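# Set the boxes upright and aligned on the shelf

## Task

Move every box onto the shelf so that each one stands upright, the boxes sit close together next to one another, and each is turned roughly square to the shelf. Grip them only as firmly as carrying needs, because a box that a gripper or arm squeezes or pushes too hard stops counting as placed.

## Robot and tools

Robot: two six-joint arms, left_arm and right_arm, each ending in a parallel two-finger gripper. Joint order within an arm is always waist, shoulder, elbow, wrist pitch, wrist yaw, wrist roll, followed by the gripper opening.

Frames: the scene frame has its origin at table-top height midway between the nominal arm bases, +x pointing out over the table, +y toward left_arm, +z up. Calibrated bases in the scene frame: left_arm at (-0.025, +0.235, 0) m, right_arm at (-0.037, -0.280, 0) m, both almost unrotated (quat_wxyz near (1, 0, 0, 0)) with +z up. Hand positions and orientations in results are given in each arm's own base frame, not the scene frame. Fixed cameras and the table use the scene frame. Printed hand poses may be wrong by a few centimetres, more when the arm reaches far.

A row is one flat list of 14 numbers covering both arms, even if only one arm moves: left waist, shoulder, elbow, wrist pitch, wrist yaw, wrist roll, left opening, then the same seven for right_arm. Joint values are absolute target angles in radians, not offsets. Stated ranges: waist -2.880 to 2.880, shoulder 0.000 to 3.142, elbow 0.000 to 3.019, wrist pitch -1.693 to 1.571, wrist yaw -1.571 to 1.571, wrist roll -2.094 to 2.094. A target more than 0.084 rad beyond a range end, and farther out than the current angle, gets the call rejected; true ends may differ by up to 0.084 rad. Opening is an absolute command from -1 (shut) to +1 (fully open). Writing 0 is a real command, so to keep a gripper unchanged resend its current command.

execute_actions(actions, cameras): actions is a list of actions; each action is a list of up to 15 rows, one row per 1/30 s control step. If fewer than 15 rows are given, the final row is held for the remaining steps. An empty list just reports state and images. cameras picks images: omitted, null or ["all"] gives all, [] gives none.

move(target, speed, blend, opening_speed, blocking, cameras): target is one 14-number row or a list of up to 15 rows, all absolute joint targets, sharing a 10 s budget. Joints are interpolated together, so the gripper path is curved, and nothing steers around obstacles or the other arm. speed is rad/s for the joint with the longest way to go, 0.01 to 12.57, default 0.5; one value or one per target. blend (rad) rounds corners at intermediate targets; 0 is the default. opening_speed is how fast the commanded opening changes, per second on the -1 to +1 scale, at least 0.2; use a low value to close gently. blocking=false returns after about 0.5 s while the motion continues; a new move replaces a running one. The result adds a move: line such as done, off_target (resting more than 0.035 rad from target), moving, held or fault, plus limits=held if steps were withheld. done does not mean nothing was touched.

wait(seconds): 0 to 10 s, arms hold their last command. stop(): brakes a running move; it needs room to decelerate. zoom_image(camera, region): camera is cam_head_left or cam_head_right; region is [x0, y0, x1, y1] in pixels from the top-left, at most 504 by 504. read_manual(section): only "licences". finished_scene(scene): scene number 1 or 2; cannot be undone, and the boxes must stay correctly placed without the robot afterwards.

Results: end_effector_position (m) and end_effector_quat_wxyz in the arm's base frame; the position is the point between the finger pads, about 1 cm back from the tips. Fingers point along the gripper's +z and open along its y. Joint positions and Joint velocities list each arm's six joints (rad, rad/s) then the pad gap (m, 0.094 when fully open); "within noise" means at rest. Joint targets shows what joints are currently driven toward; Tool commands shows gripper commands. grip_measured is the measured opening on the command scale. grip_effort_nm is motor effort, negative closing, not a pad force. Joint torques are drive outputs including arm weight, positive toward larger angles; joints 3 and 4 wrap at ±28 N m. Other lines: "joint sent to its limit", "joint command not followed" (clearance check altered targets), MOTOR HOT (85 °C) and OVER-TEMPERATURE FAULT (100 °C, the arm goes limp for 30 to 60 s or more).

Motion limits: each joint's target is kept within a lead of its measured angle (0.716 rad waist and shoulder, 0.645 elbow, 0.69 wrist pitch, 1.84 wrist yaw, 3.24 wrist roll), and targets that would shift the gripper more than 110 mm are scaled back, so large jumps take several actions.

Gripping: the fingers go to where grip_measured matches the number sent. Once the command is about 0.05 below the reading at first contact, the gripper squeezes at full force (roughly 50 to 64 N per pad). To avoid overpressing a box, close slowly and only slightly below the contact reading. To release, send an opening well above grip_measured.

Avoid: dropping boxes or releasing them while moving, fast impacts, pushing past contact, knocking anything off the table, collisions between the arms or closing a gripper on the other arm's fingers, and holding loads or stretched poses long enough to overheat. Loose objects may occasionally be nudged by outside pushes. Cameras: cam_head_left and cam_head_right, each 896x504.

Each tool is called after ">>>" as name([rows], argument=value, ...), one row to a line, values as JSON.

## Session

>>> execute_actions(actions=[])

>>> zoom_image(camera="cam_head_right", region=[330, 100, 580, 290])

Scene clock: 0.00 s.
left_arm: end_effector_position=(+0.3189, +0.3331, +0.1351) grip_measured=+1.000 grip_effort_nm=n/a end_effector_quat_wxyz=(+0.073, -0.494, +0.817, +0.288) | right_arm: end_effector_position=(+0.7523, +0.3036, +0.1857) grip_measured=+1.000 grip_effort_nm=n/a end_effector_quat_wxyz=(+0.312, +0.220, +0.922, -0.066)
Joint positions: left_arm=[0.606 1.498 1.054 -0.92 -0.571 -0.422 0.094] | right_arm=[0.487 2.34 2.431 -1.237 0.506 0.844 0.094]
Joint velocities: within noise
Joint torques (N m): no reading
Motor temperatures (°C): left_arm=[27 30 34 26 25 27 29] | right_arm=[27 29 34 29 29 27 28]
Heat: left arm: hottest elbow 34 °C; right arm: hottest elbow 34 °C.
Joint targets: left_arm=[0.606 1.493 1.080 -0.917 -0.571 -0.422] | right_arm=[0.487 2.337 2.461 -1.234 0.506 0.844]
Tool commands: left_gripper/opening=+1.0 right_gripper/opening=+1.0

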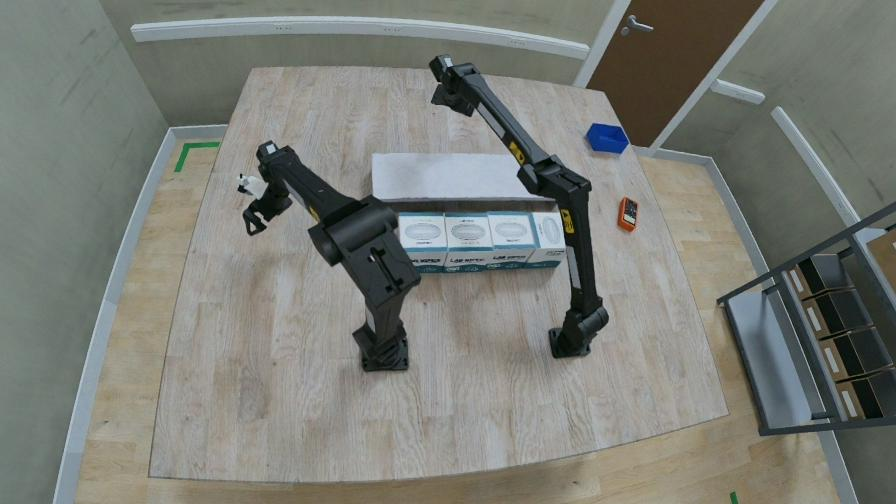

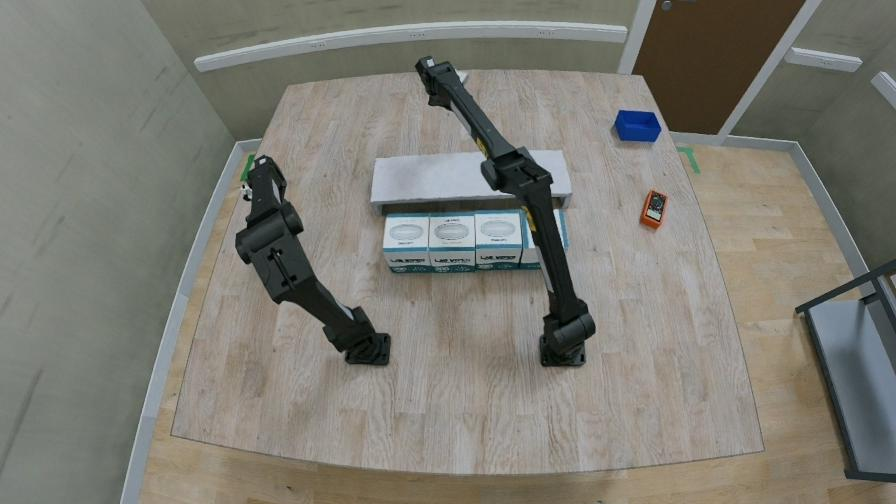

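Scaled by 2.016 from the camera's 896x504 image, which has a finer 1280x720 frame.

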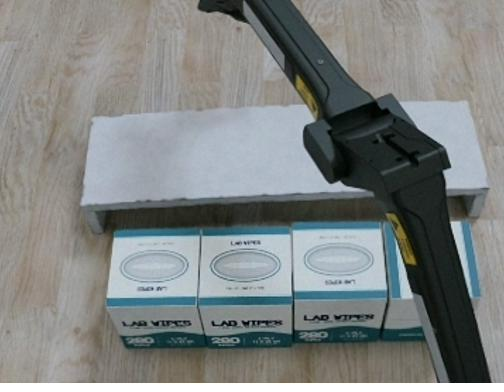

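>>> move([
  [0.5,1.3,1.3,-1.5,0.2,0.1,-1,0.35,1.9,2.25,-1.4,0,0.4,-1],
  [0.3,0.9,1.2,-1.5,0.253,0.05,-1,0.0,0.9,1.2,-1.5,-0.20,0.33,-1],
], speed=0.7, blend=0.1)

>>> zoom_image(camera="cam_head_right", region=[360, 130, 480, 290])

>>> zoom_image(camera="cam_head_right", region=[460, 130, 580, 290])

Scene clock: 12.20 s.
left_arm: end_effector_position=(+0.2942, +0.0487, +0.3594) grip_measured=-0.994 grip_effort_nm=-0.295 end_effector_quat_wxyz=(+0.207, -0.095, +0.970, -0.085) | right_arm: end_effector_position=(+0.2917, +0.0359, +0.3562) grip_measured=-0.985 grip_effort_nm=-0.838 end_effector_quat_wxyz=(+0.166, +0.144, +0.967, +0.127)
Joint positions: left_arm=[0.308 0.904 1.203 -1.49 0.249 0.064 0] | right_arm=[0.01 0.896 1.197 -1.496 -0.195 0.344 0.001]
Joint velocities: within noise
Joint torques (N m): left_arm=[-0.32 -4.54 8.09 1.11 0.4 -0.26] | right_arm=[-2.08 -3.78 8.66 1.01 -0.21 -0.1]
Motor temperatures (°C): left_arm=[27 31 35 26 25 27 29] | right_arm=[27 32 36 29 29 27 28]
Heat: left arm: hottest elbow 35 °C; right arm: hottest elbow 36 °C.
Joint targets: left_arm=[0.300 0.900 1.200 -1.500 0.253 0.050] | right_arm=[0.000 0.900 1.200 -1.500 -0.200 0.330]
move: done

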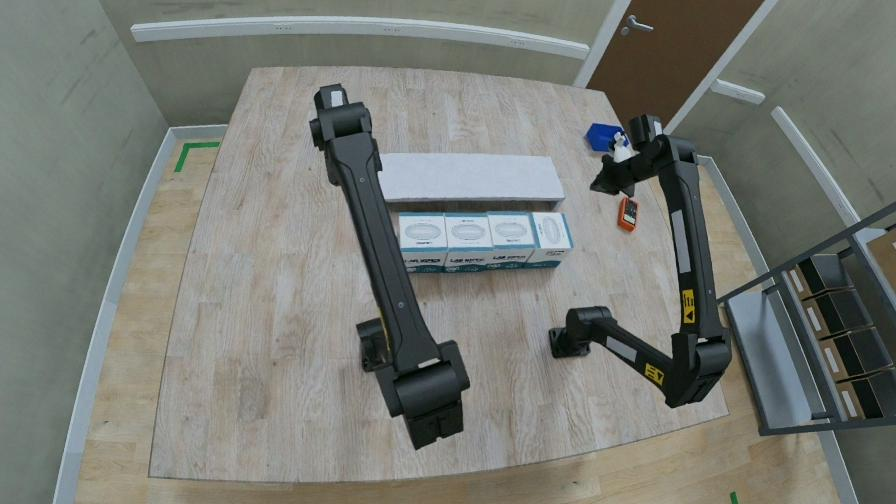

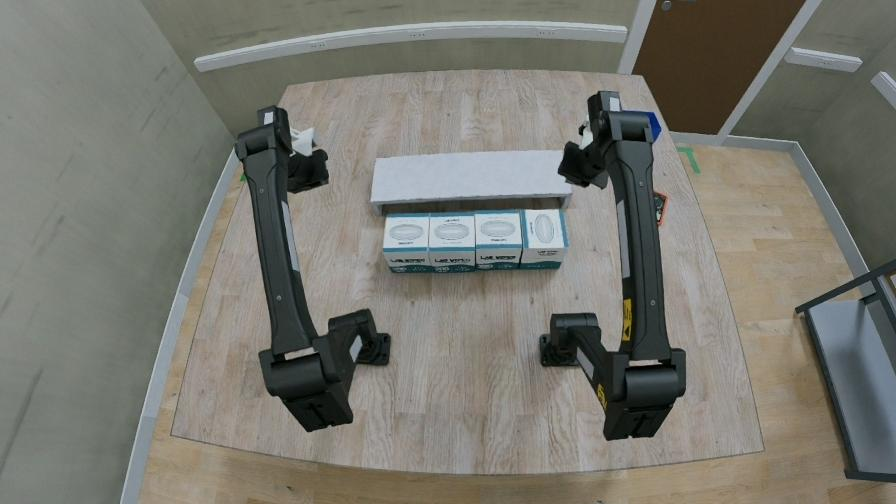

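Scaled by 3.150 from the camera's 896x504 image, which has a finer 1280x720 frame.

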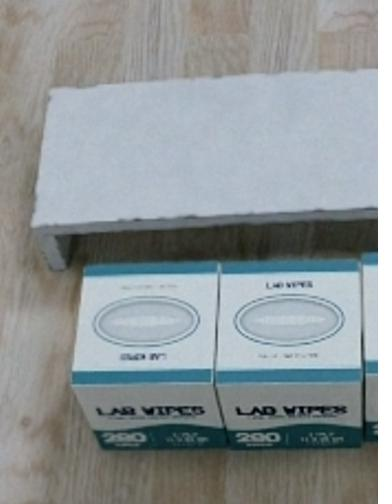

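Scaled by 3.150 from the camera's 896x504 image, which has a finer 1280x720 frame.

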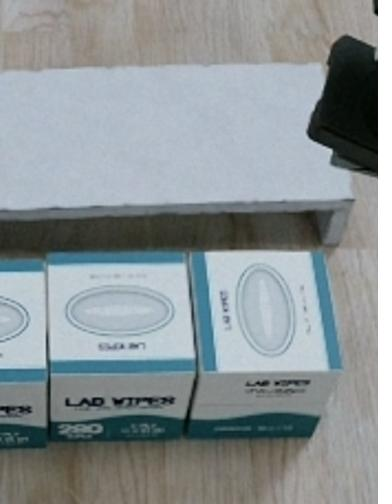

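>>> move([
  [0.3,0.9,1.2,-1.5,0.253,0.05,-1,0.301,0.672,0.72,-1.368,0.077,1.862,-1],
  [0.3,0.9,1.2,-1.5,0.253,0.05,-1,0.274,0.826,0.4156,-0.908,0.070,1.836,-1],
], speed=[0.8,0.3])

>>> zoom_image(camera="cam_head_right", region=[440, 150, 600, 310])

Scene clock: 101.17 s.
left_arm: end_effector_position=(+0.2942, +0.0487, +0.3594) grip_measured=-0.994 grip_effort_nm=-0.291 end_effector_quat_wxyz=(+0.207, -0.095, +0.970, -0.085) | right_arm: end_effector_position=(+0.2176, +0.0503, +0.0641) grip_measured=-0.985 grip_effort_nm=-0.838 end_effector_quat_wxyz=(+0.090, +0.699, +0.704, +0.089)
Joint positions: left_arm=[0.308 0.904 1.203 -1.49 0.249 0.064 0] | right_arm=[0.284 0.82 0.412 -0.919 0.072 1.84 0.001]
Joint velocities: within noise
Joint torques (N m): left_arm=[-0.38 -4.37 8.1 1.14 0.4 -0.25] | right_arm=[-2.08 -1.38 8.08 1.28 0.12 -0.02]
Motor temperatures (°C): left_arm=[27 30 40 26 25 27 29] | right_arm=[27 29 39 29 29 28 29]
Heat: left arm: hottest elbow 40 °C; right arm: hottest elbow 39 °C.
Joint targets: left_arm=[0.300 0.900 1.200 -1.500 0.253 0.050] | right_arm=[0.274 0.826 0.416 -0.908 0.070 1.836]
move: done

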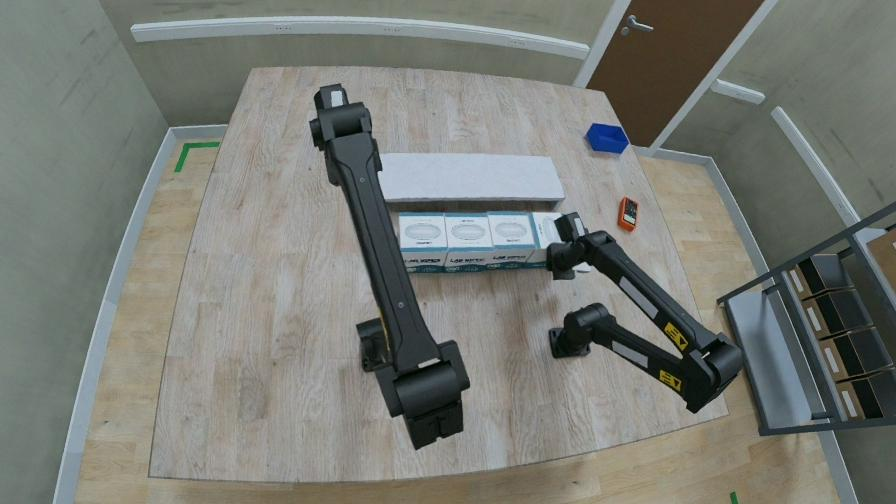

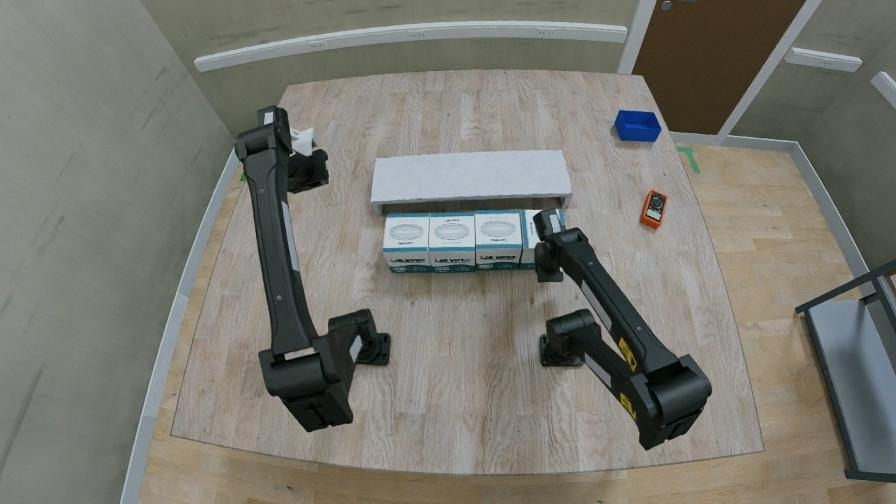

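Scaled by 3.150 from the camera's 896x504 image, which has a finer 1280x720 frame.

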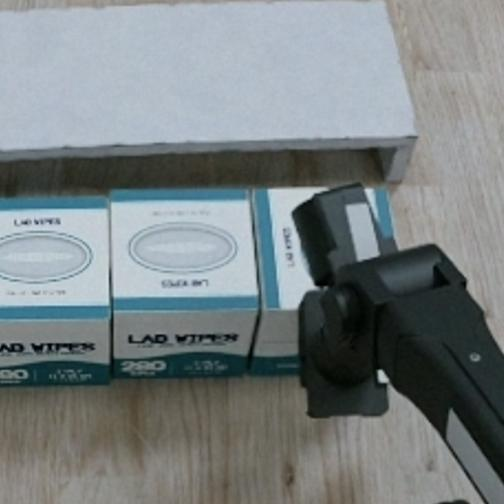

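>>> move([
  [0.3,0.9,1.2,-1.5,0.253,0.05,-1,0.213,1.0337,0.5186,-0.80,0.055,1.778,-1],
  [0.3,0.9,1.2,-1.5,0.253,0.05,-1,0.1737,1.2134,0.6421,-0.7415,0.045,1.738,-1],
], speed=0.15)

>>> zoom_image(camera="cam_head_right", region=[440, 150, 600, 310])

Scene clock: 109.13 s.
left_arm: end_effector_position=(+0.2942, +0.0487, +0.3594) grip_measured=-0.994 grip_effort_nm=-0.300 end_effector_quat_wxyz=(+0.207, -0.095, +0.970, -0.085) | right_arm: end_effector_position=(+0.3165, +0.0513, +0.0613) grip_measured=-0.985 grip_effort_nm=-0.838 end_effector_quat_wxyz=(+0.086, +0.703, +0.701, +0.086)
Joint positions: left_arm=[0.308 0.904 1.203 -1.49 0.249 0.064 0] | right_arm=[0.186 1.181 0.609 -0.758 0.045 1.755 0.001]
Joint velocities: within noise
Joint torques (N m): left_arm=[-0.32 -4.42 8.12 1.16 0.4 -0.25] | right_arm=[-2.2 -4.42 9.5 1.57 0.15 -0.11]
Motor temperatures (°C): left_arm=[27 30 40 26 25 27 29] | right_arm=[27 29 39 29 29 28 29]
Heat: left arm: hottest elbow 40 °C; right arm: hottest elbow 39 °C.
Joint targets: left_arm=[0.300 0.900 1.200 -1.500 0.253 0.050] | right_arm=[0.174 1.213 0.642 -0.742 0.045 1.738]
move: done

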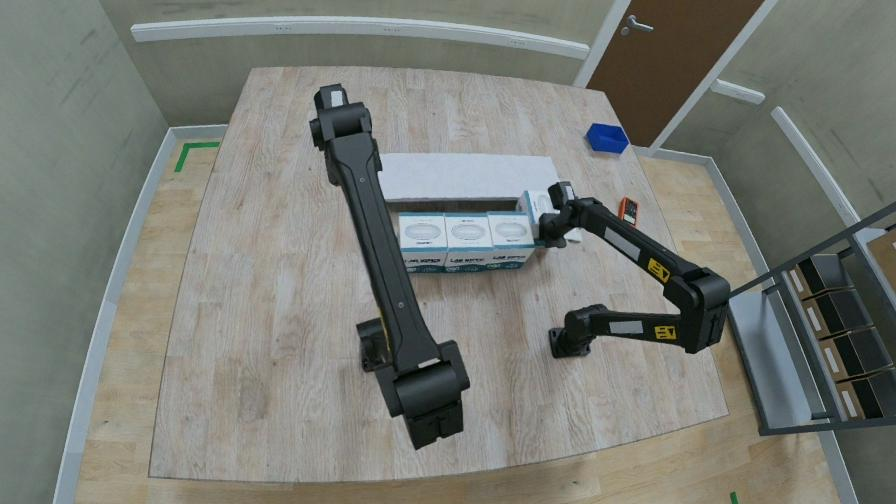

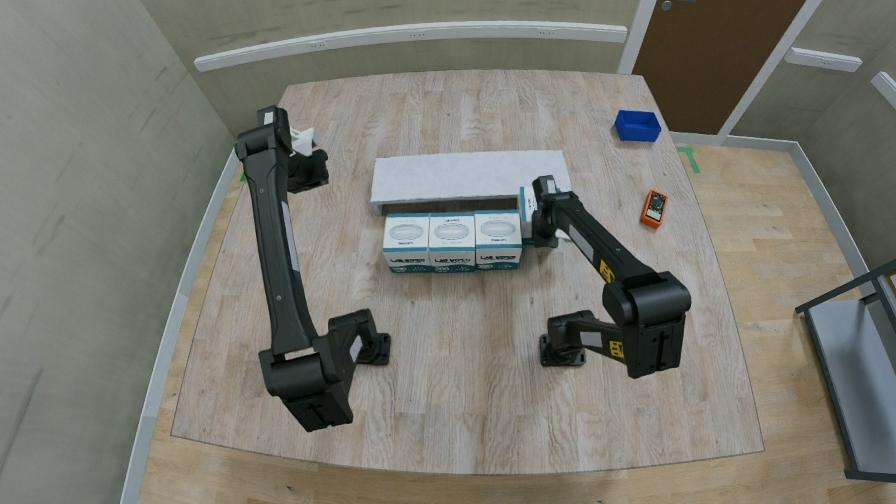

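Scaled by 3.150 from the camera's 896x504 image, which has a finer 1280x720 frame.

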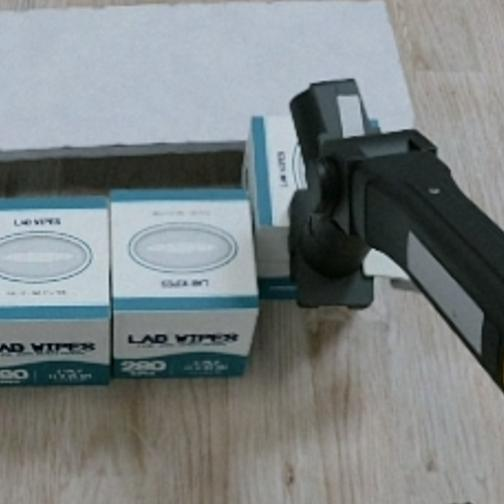

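>>> move([
  [0.3,0.9,1.2,-1.5,0.253,0.05,-1,0.20,1.07,0.53,-0.79,0.05,1.76,-1],
  [0,1.1,1.4,-1.5,0.253,-0.2,-1,0.22,0.85,0.9,-1.4,0.05,1.76,-1],
  [-0.5,1.5,1.75,-1.5,0.22,-0.55,-1,-0.25,1.2,1.25,-1.5,-0.25,-0.2,-1],
], speed=[0.3,0.7,0.9])

>>> zoom_image(camera="cam_head_right", region=[460, 150, 600, 290])

Scene clock: 121.03 s.
left_arm: end_effector_position=(+0.4218, -0.2729, +0.3549) grip_measured=-0.994 grip_effort_nm=-0.281 end_effector_quat_wxyz=(+0.064, -0.004, +0.984, -0.164) | right_arm: end_effector_position=(+0.3460, -0.0428, +0.2689) grip_measured=-0.985 grip_effort_nm=-0.828 end_effector_quat_wxyz=(+0.065, +0.023, +0.991, +0.111)
Joint positions: left_arm=[-0.497 1.494 1.69 -1.491 0.224 -0.536 0] | right_arm=[-0.242 1.191 1.195 -1.493 -0.246 -0.186 0.001]
Joint velocities: within noise
Joint torques (N m): left_arm=[0.09 -12.63 13.22 0.99 -0.03 -0.24] | right_arm=[-2.02 -8.53 12.21 0.28 -0.29 -0.1]
Motor temperatures (°C): left_arm=[27 30 40 26 25 27 29] | right_arm=[27 29 40 29 29 28 29]
Heat: left arm: hottest elbow 40 °C; right arm: hottest elbow 40 °C.
Joint targets: left_arm=[-0.500 1.500 1.750 -1.500 0.220 -0.550] | right_arm=[-0.250 1.200 1.250 -1.500 -0.250 -0.200]
move: off_target (left_arm, right_arm); left_arm: the elbow is farthest, 0.060 rad from its target; right_arm: the elbow is farthest, 0.055 rad from its target

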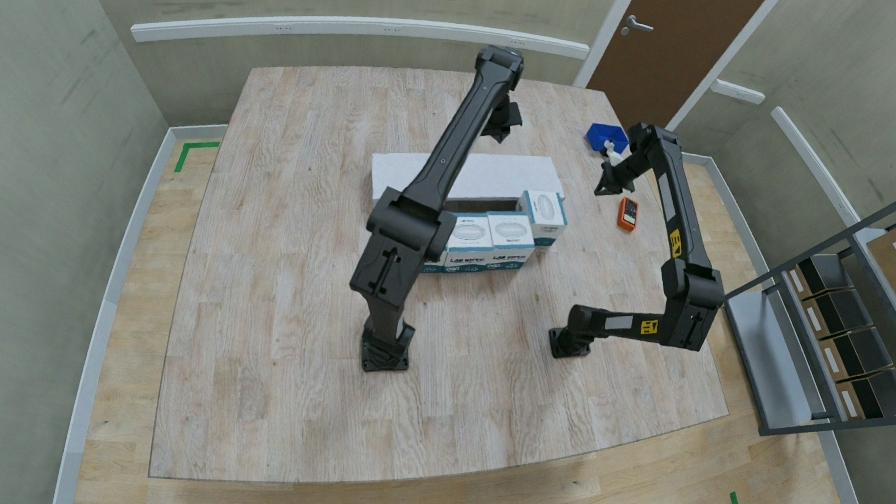

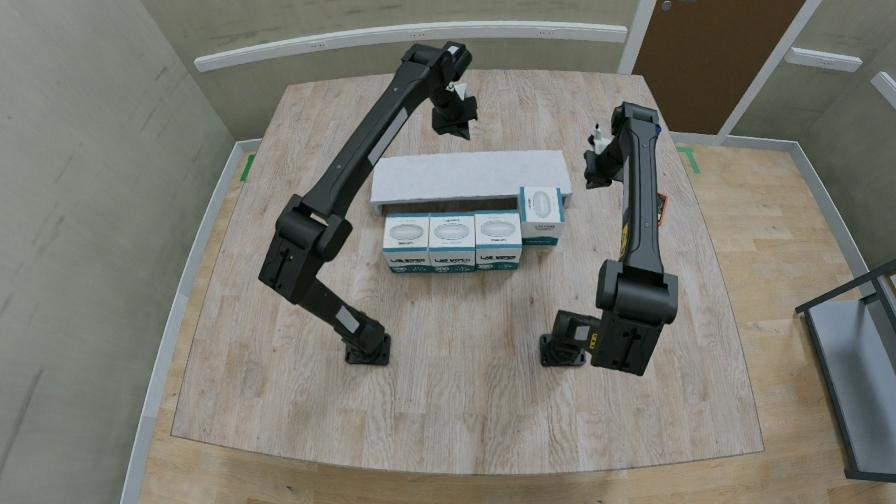

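Scaled by 3.600 from the camera's 896x504 image, which has a finer 1280x720 frame.

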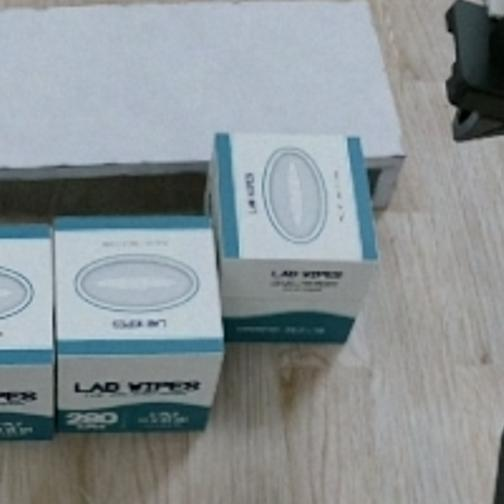

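>>> move([
  [-0.738,1.648,1.585,-1.277,0.192,-0.755,-1,-0.229,1.412,1.32,-1.486,-0.256,-0.24,-1],
  [-0.7465,1.7243,1.347,-1.014,0.191,-0.762,-1,-0.202,1.484,1.056,-1.196,-0.2565,-0.21,-1],
], speed=[0.4,0.2])

>>> zoom_image(camera="cam_head_left", region=[440, 130, 620, 290])

>>> zoom_image(camera="cam_head_right", region=[440, 130, 620, 290])

Scene clock: 153.37 s.
left_arm: end_effector_position=(+0.3777, -0.3927, +0.1199) grip_measured=-0.994 grip_effort_nm=-0.295 end_effector_quat_wxyz=(+0.000, +0.006, +0.991, -0.131) | right_arm: end_effector_position=(+0.3882, -0.0401, +0.1170) grip_measured=-0.985 grip_effort_nm=-0.828 end_effector_quat_wxyz=(-0.001, -0.002, +0.992, +0.129)
Joint positions: left_arm=[-0.743 1.717 1.352 -1.028 0.193 -0.748 0] | right_arm=[-0.212 1.476 1.053 -1.205 -0.252 -0.223 0.001]
Joint velocities: within noise
Joint torques (N m): left_arm=[0.03 -15.44 7.46 1.81 0.01 -0.25] | right_arm=[-0.44 -12.57 7.62 0.69 -0.29 0.13]
Motor temperatures (°C): left_arm=[27 31 43 26 25 27 29] | right_arm=[27 29 42 29 29 28 29]
Heat: left arm: hottest elbow 43 °C; right arm: hottest elbow 42 °C.
Joint targets: left_arm=[-0.746 1.724 1.347 -1.014 0.191 -0.762] | right_arm=[-0.202 1.484 1.056 -1.196 -0.257 -0.210]
move: done

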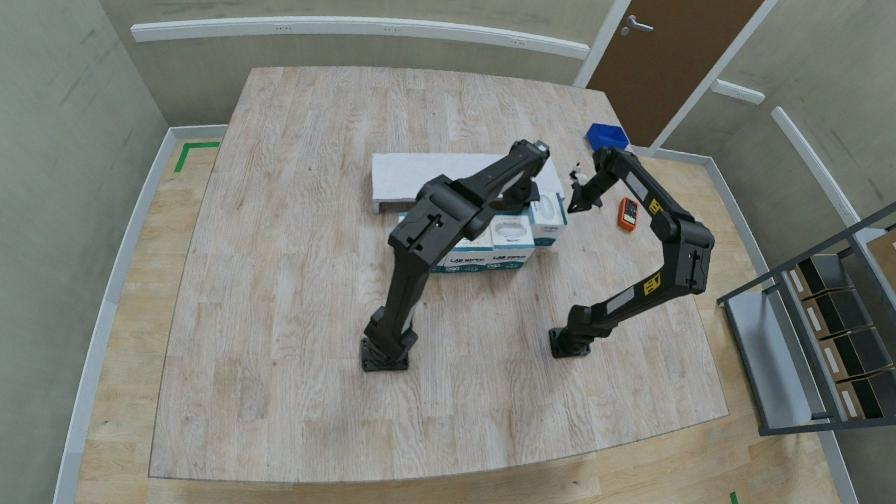

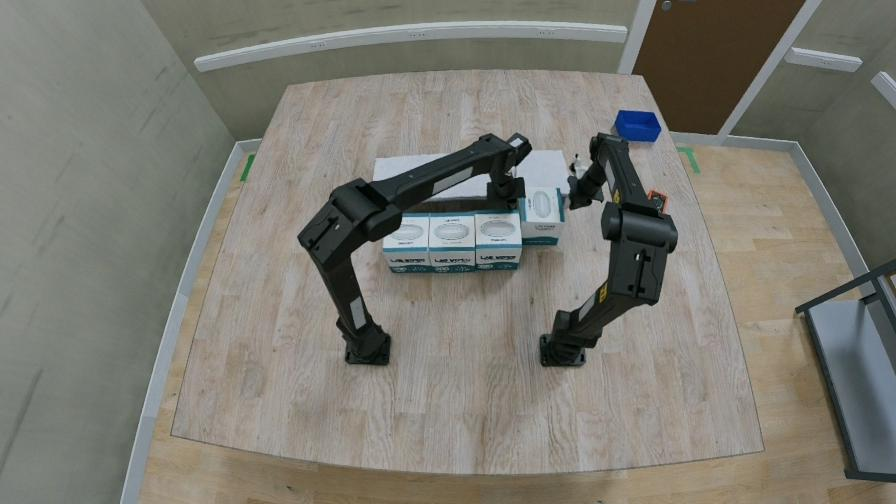

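Scaled by 2.800 from the camera's 896x504 image, which has a finer 1280x720 frame.

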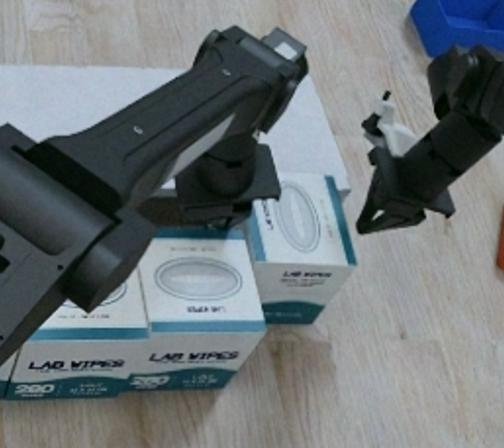

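Scaled by 2.800 from the camera's 896x504 image, which has a finer 1280x720 frame.

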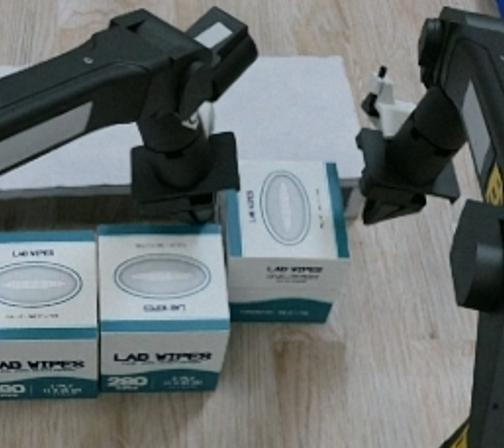

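>>> move([
  [-0.772,1.756,1.435,-1.02,0.188,-0.79,-1,-0.155,1.473,1.045,-1.182,-0.2587,-0.16,-1],
  [-0.788,1.772,1.455,-1.02,0.187,-0.79,-1,-0.135,1.473,1.06,-1.182,-0.2587,-0.16,-1],
], speed=0.05)

Scene clock: 166.13 s.
left_arm: end_effector_position=(+0.3775, -0.4139, +0.1152) grip_measured=-0.994 grip_effort_nm=-0.286 end_effector_quat_wxyz=(-0.001, +0.007, +0.992, -0.129) | right_arm: end_effector_position=(+0.3903, -0.0141, +0.1141) grip_measured=-0.985 grip_effort_nm=-0.828 end_effector_quat_wxyz=(-0.005, -0.010, +0.992, +0.129)
Joint positions: left_arm=[-0.773 1.757 1.394 -1.028 0.187 -0.776 0] | right_arm=[-0.146 1.476 1.044 -1.19 -0.254 -0.173 0.001]
Joint velocities: within noise
Joint torques (N m): left_arm=[-1.26 -15.38 12.67 1.54 0.1 -0.24] | right_arm=[-0.44 -13.57 8.47 0.7 -0.29 0.11]
Motor temperatures (°C): left_arm=[27 32 42 26 25 27 29] | right_arm=[27 30 41 29 29 28 29]
Heat: left arm: hottest elbow 42 °C; right arm: hottest elbow 41 °C.
Joint targets: left_arm=[-0.788 1.772 1.455 -1.020 0.187 -0.790] | right_arm=[-0.135 1.473 1.060 -1.182 -0.259 -0.160]
move: off_target (left_arm); left_arm: the elbow is farthest, 0.061 rad from its target

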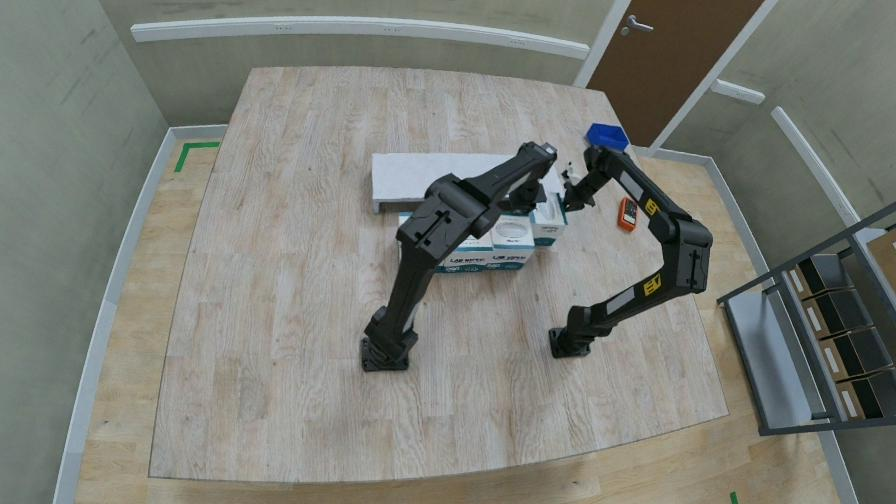

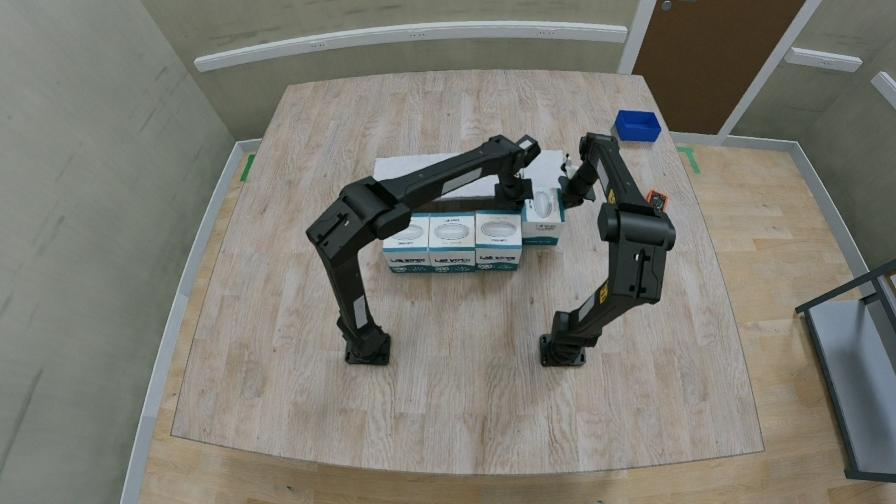

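>>> move([
  [-0.812,1.772,1.475,-1.02,0.187,-0.79,-1,-0.109,1.473,1.085,-1.182,-0.2587,-0.16,-1],
], speed=0.05)

>>> zoom_image(camera="cam_head_right", region=[480, 150, 600, 270])

Scene clock: 171.23 s.
left_arm: end_effector_position=(+0.3772, -0.4156, +0.1159) grip_measured=-0.994 grip_effort_nm=-0.291 end_effector_quat_wxyz=(+0.002, +0.009, +0.992, -0.126) | right_arm: end_effector_position=(+0.3905, -0.0133, +0.1137) grip_measured=-0.985 grip_effort_nm=-0.823 end_effector_quat_wxyz=(-0.005, -0.013, +0.992, +0.125)
Joint positions: left_arm=[-0.779 1.759 1.398 -1.029 0.177 -0.776 0] | right_arm=[-0.141 1.476 1.044 -1.189 -0.247 -0.173 0.001]
Joint velocities: within noise
Joint torques (N m): left_arm=[-2.61 -15.5 13.91 1.69 0.53 -0.25] | right_arm=[1.32 -13.51 10.19 0.64 -0.56 0.13]
Motor temperatures (°C): left_arm=[27 31 43 26 25 27 29] | right_arm=[27 30 41 29 29 28 29]
Heat: left arm: hottest elbow 43 °C; right arm: hottest elbow 41 °C.
Joint targets: left_arm=[-0.812 1.772 1.475 -1.020 0.187 -0.790] | right_arm=[-0.109 1.473 1.085 -1.182 -0.259 -0.160]
move: off_target (left_arm, right_arm); left_arm: the elbow is farthest, 0.077 rad from its target; right_arm: the elbow is farthest, 0.041 rad from its target

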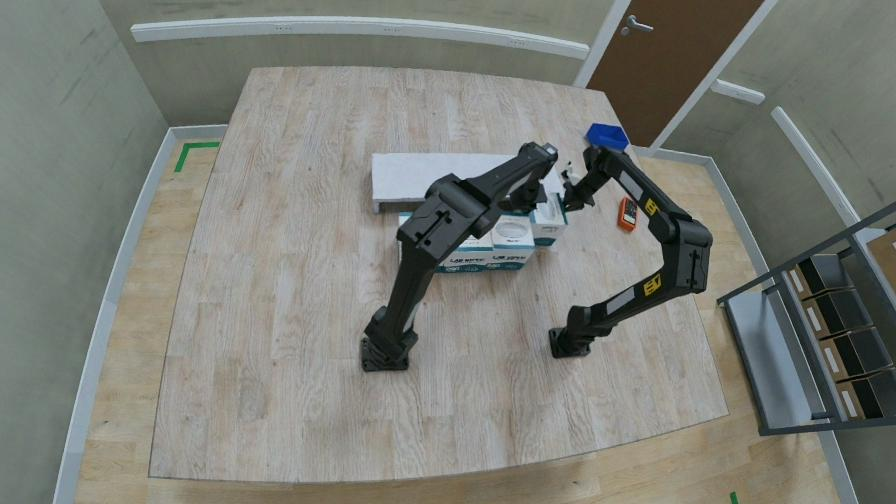

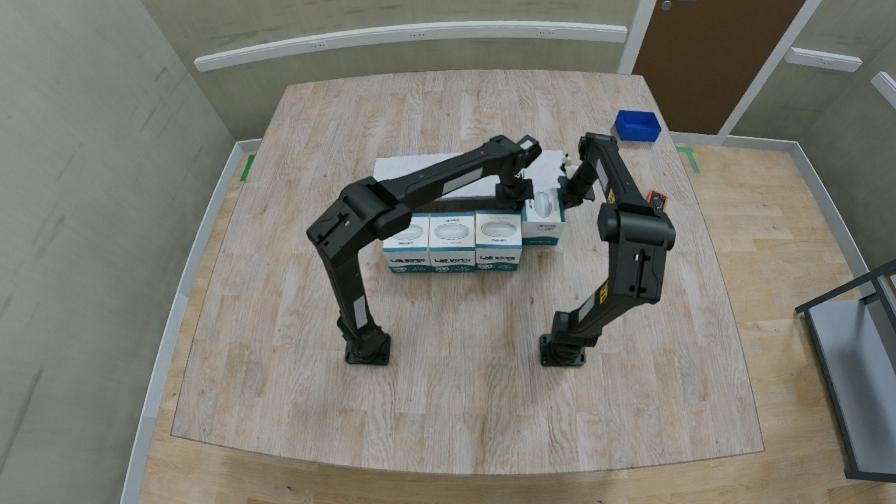

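Scaled by 4.200 from the camera's 896x504 image, which has a finer 1280x720 frame.

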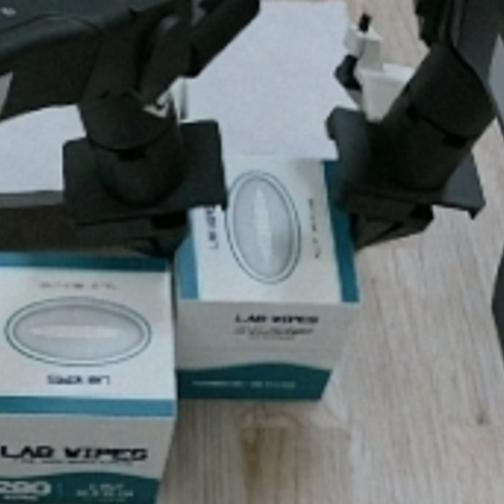

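>>> move([
  [-0.82,1.772,1.475,-1.02,0.187,-0.79,-1,-0.097,1.473,1.09,-1.182,-0.2587,-0.16,-1],
  [-0.824,1.722,1.557,-1.145,0.187,-0.79,-1,-0.098,1.412,1.207,-1.318,-0.2587,-0.16,-1],
], speed=[0.05,0.06])

>>> zoom_image(camera="cam_head_right", region=[480, 150, 600, 270])

Scene clock: 187.07 s.
left_arm: end_effector_position=(+0.3703, -0.4191, +0.1472) grip_measured=-0.994 grip_effort_nm=-0.291 end_effector_quat_wxyz=(-0.011, +0.011, +0.994, -0.112) | right_arm: end_effector_position=(+0.4048, -0.0139, +0.1718) grip_measured=-0.985 grip_effort_nm=-0.828 end_effector_quat_wxyz=(+0.016, -0.019, +0.993, +0.118)
Joint positions: left_arm=[-0.793 1.749 1.476 -1.154 0.174 -0.782 0] | right_arm=[-0.134 1.43 1.159 -1.304 -0.239 -0.172 0.001]
Joint velocities: within noise
Joint torques (N m): left_arm=[-2.49 -18.67 14.46 1.54 0.67 -0.2] | right_arm=[1.67 -14.8 11.25 -0.1 -0.86 0.12]
Motor temperatures (°C): left_arm=[27 32 45 26 25 27 29] | right_arm=[27 30 42 29 29 28 29]
Heat: left arm: hottest elbow 45 °C; right arm: hottest elbow 42 °C.
Joint targets: left_arm=[-0.824 1.722 1.557 -1.145 0.187 -0.790] | right_arm=[-0.098 1.412 1.207 -1.318 -0.259 -0.160]
move: off_target (left_arm, right_arm); left_arm: the elbow is farthest, 0.081 rad from its target; right_arm: the elbow is farthest, 0.048 rad from its target

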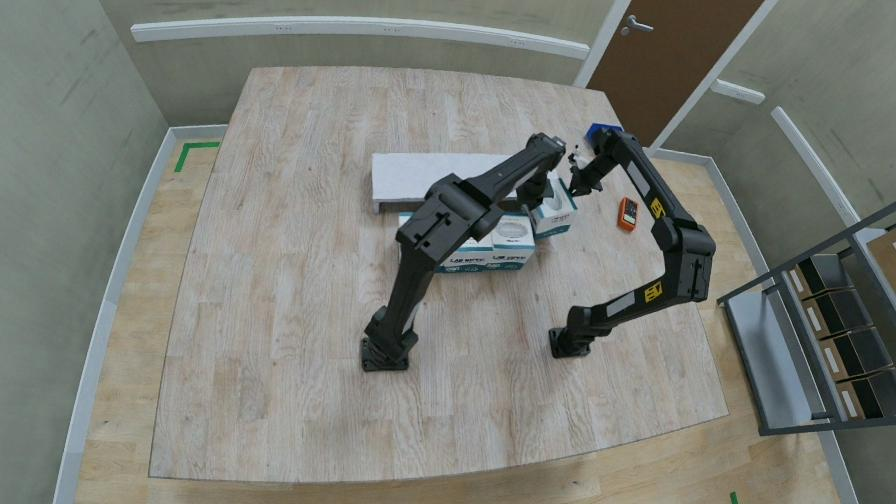

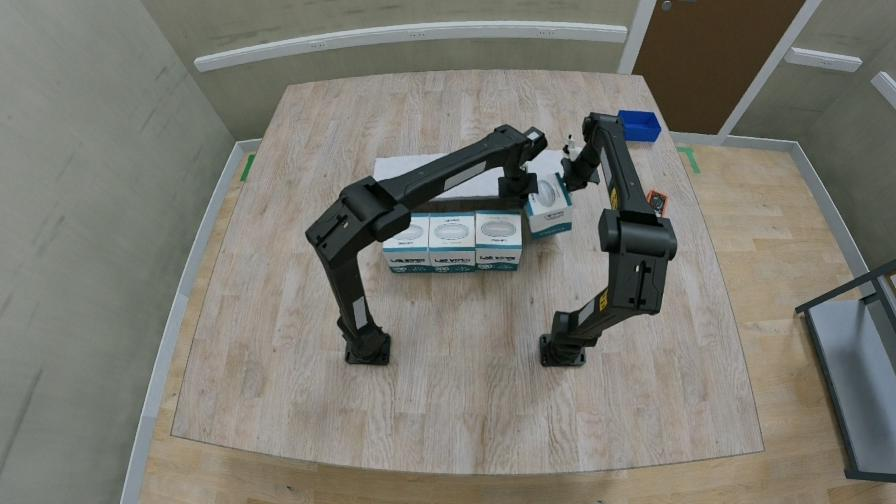

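Scaled by 4.200 from the camera's 896x504 image, which has a finer 1280x720 frame.

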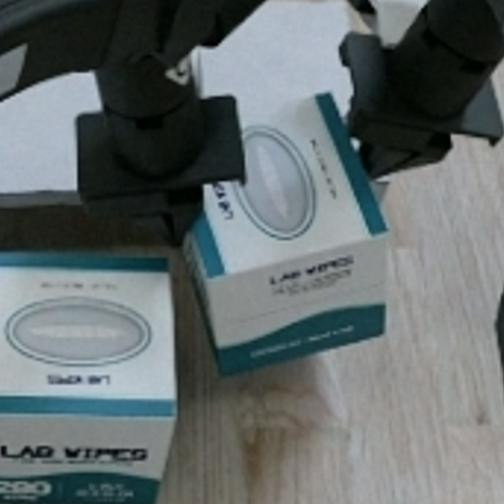

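>>> move([
  [-0.822,1.685,1.588,-1.165,0.187,-0.79,-1,-0.098,1.400,1.195,-1.318,-0.2587,-0.16,-1],
], speed=0.05)

>>> zoom_image(camera="cam_head_right", region=[480, 150, 600, 270])

Scene clock: 221.00 s.
left_arm: end_effector_position=(+0.3707, -0.4197, +0.1783) grip_measured=-0.994 grip_effort_nm=-0.286 end_effector_quat_wxyz=(+0.003, +0.013, +0.992, -0.125) | right_arm: end_effector_position=(+0.4042, -0.0142, +0.1758) grip_measured=-0.985 grip_effort_nm=-0.828 end_effector_quat_wxyz=(+0.021, -0.020, +0.993, +0.116)
Joint positions: left_arm=[-0.793 1.709 1.502 -1.181 0.174 -0.783 0] | right_arm=[-0.133 1.419 1.159 -1.304 -0.235 -0.172 0.001]
Joint velocities: within noise
Joint torques (N m): left_arm=[-2.32 -18.02 15.05 1.89 0.68 -0.19] | right_arm=[1.55 -14.68 10.45 -0.13 -0.97 0.13]
Motor temperatures (°C): left_arm=[27 34 46 26 25 27 29] | right_arm=[27 30 42 29 30 27 30]
Heat: left arm: hottest elbow 46 °C; right arm: hottest elbow 42 °C.
Joint targets: left_arm=[-0.822 1.685 1.588 -1.165 0.187 -0.790] | right_arm=[-0.098 1.400 1.195 -1.318 -0.259 -0.160]
move: off_target (left_arm, right_arm); left_arm: the elbow is farthest, 0.086 rad from its target; right_arm: the elbow is farthest, 0.036 rad from its target

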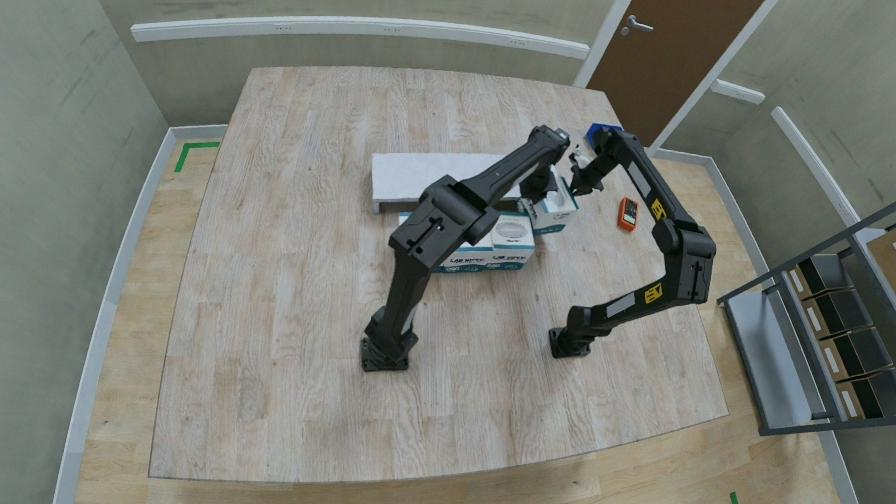

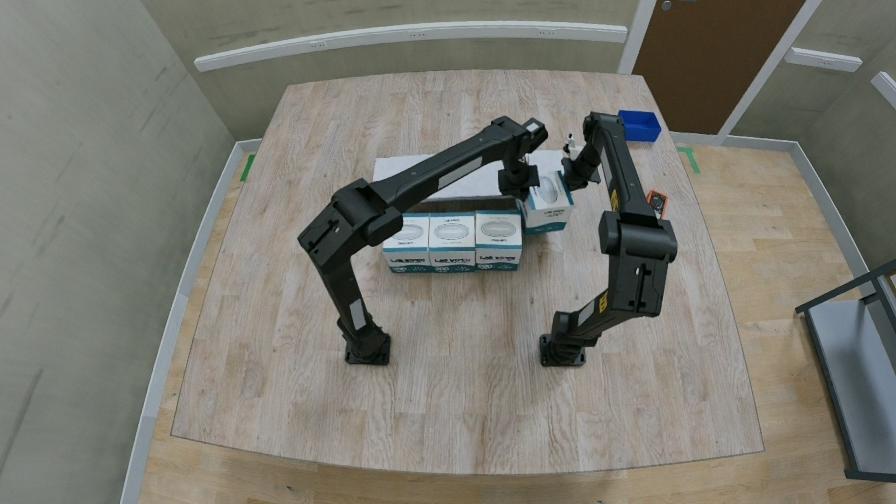

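Scaled by 4.200 from the camera's 896x504 image, which has a finer 1280x720 frame.

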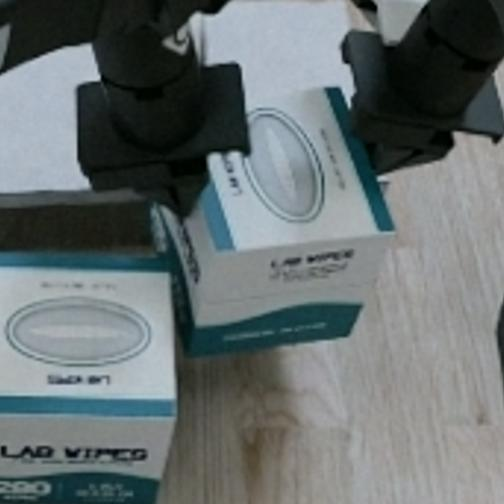

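>>> move([
  [-0.822,1.682,1.675,-1.265,0.187,-0.79,-1,-0.098,1.335,1.270,-1.425,-0.2587,-0.16,-1],
], speed=0.06)

>>> zoom_image(camera="cam_head_right", region=[480, 130, 600, 250])

>>> zoom_image(camera="cam_head_left", region=[480, 130, 600, 250])

Scene clock: 241.43 s.
left_arm: end_effector_position=(+0.3712, -0.4191, +0.2135) grip_measured=-0.994 grip_effort_nm=-0.291 end_effector_quat_wxyz=(+0.000, +0.012, +0.993, -0.119) | right_arm: end_effector_position=(+0.3944, -0.0145, +0.2225) grip_measured=-0.985 grip_effort_nm=-0.818 end_effector_quat_wxyz=(+0.032, -0.021, +0.993, +0.109)
Joint positions: left_arm=[-0.793 1.701 1.587 -1.286 0.169 -0.783 0] | right_arm=[-0.133 1.355 1.221 -1.407 -0.226 -0.172 0.001]
Joint velocities: within noise
Joint torques (N m): left_arm=[-2.32 -17.79 15.34 2.11 0.87 -0.18] | right_arm=[1.67 -14.1 11.62 -0.36 -1.31 0.13]
Motor temperatures (°C): left_arm=[27 34 49 26 25 27 29] | right_arm=[27 31 42 29 31 27 30]
Heat: left arm: hottest elbow 49 °C; right arm: hottest elbow 42 °C.
Joint targets: left_arm=[-0.822 1.682 1.675 -1.265 0.187 -0.790] | right_arm=[-0.098 1.335 1.270 -1.425 -0.259 -0.160]
move: off_target (left_arm, right_arm); left_arm: the elbow is farthest, 0.088 rad from its target; right_arm: the elbow is farthest, 0.049 rad from its target

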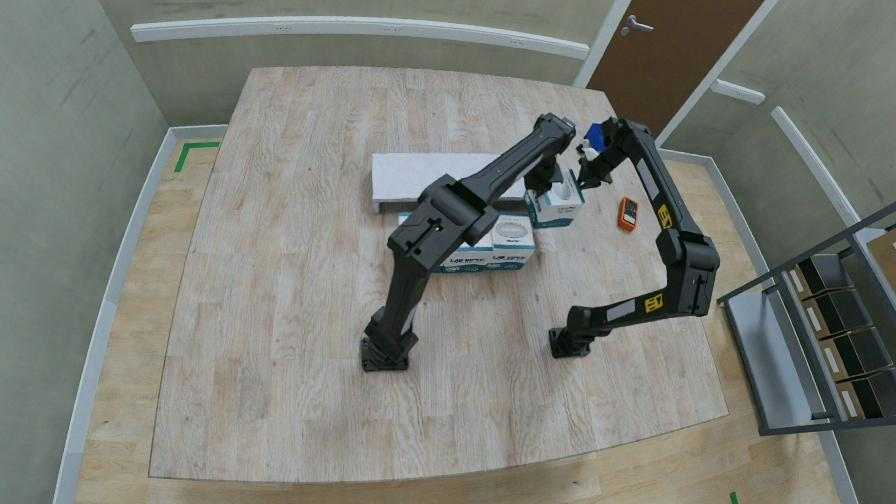

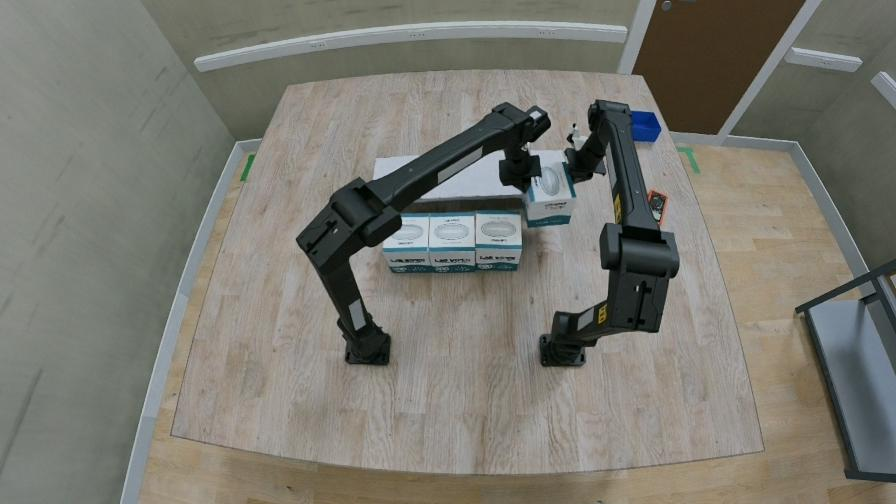

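Scaled by 4.200 from the camera's 896x504 image, which has a finer 1280x720 frame.

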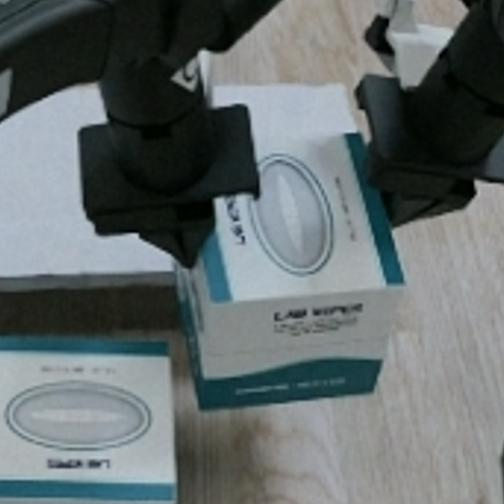

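Scaled by 4.200 from the camera's 896x504 image, which has a finer 1280x720 frame.

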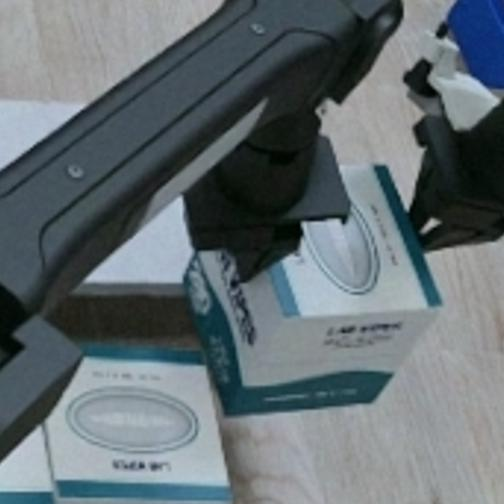

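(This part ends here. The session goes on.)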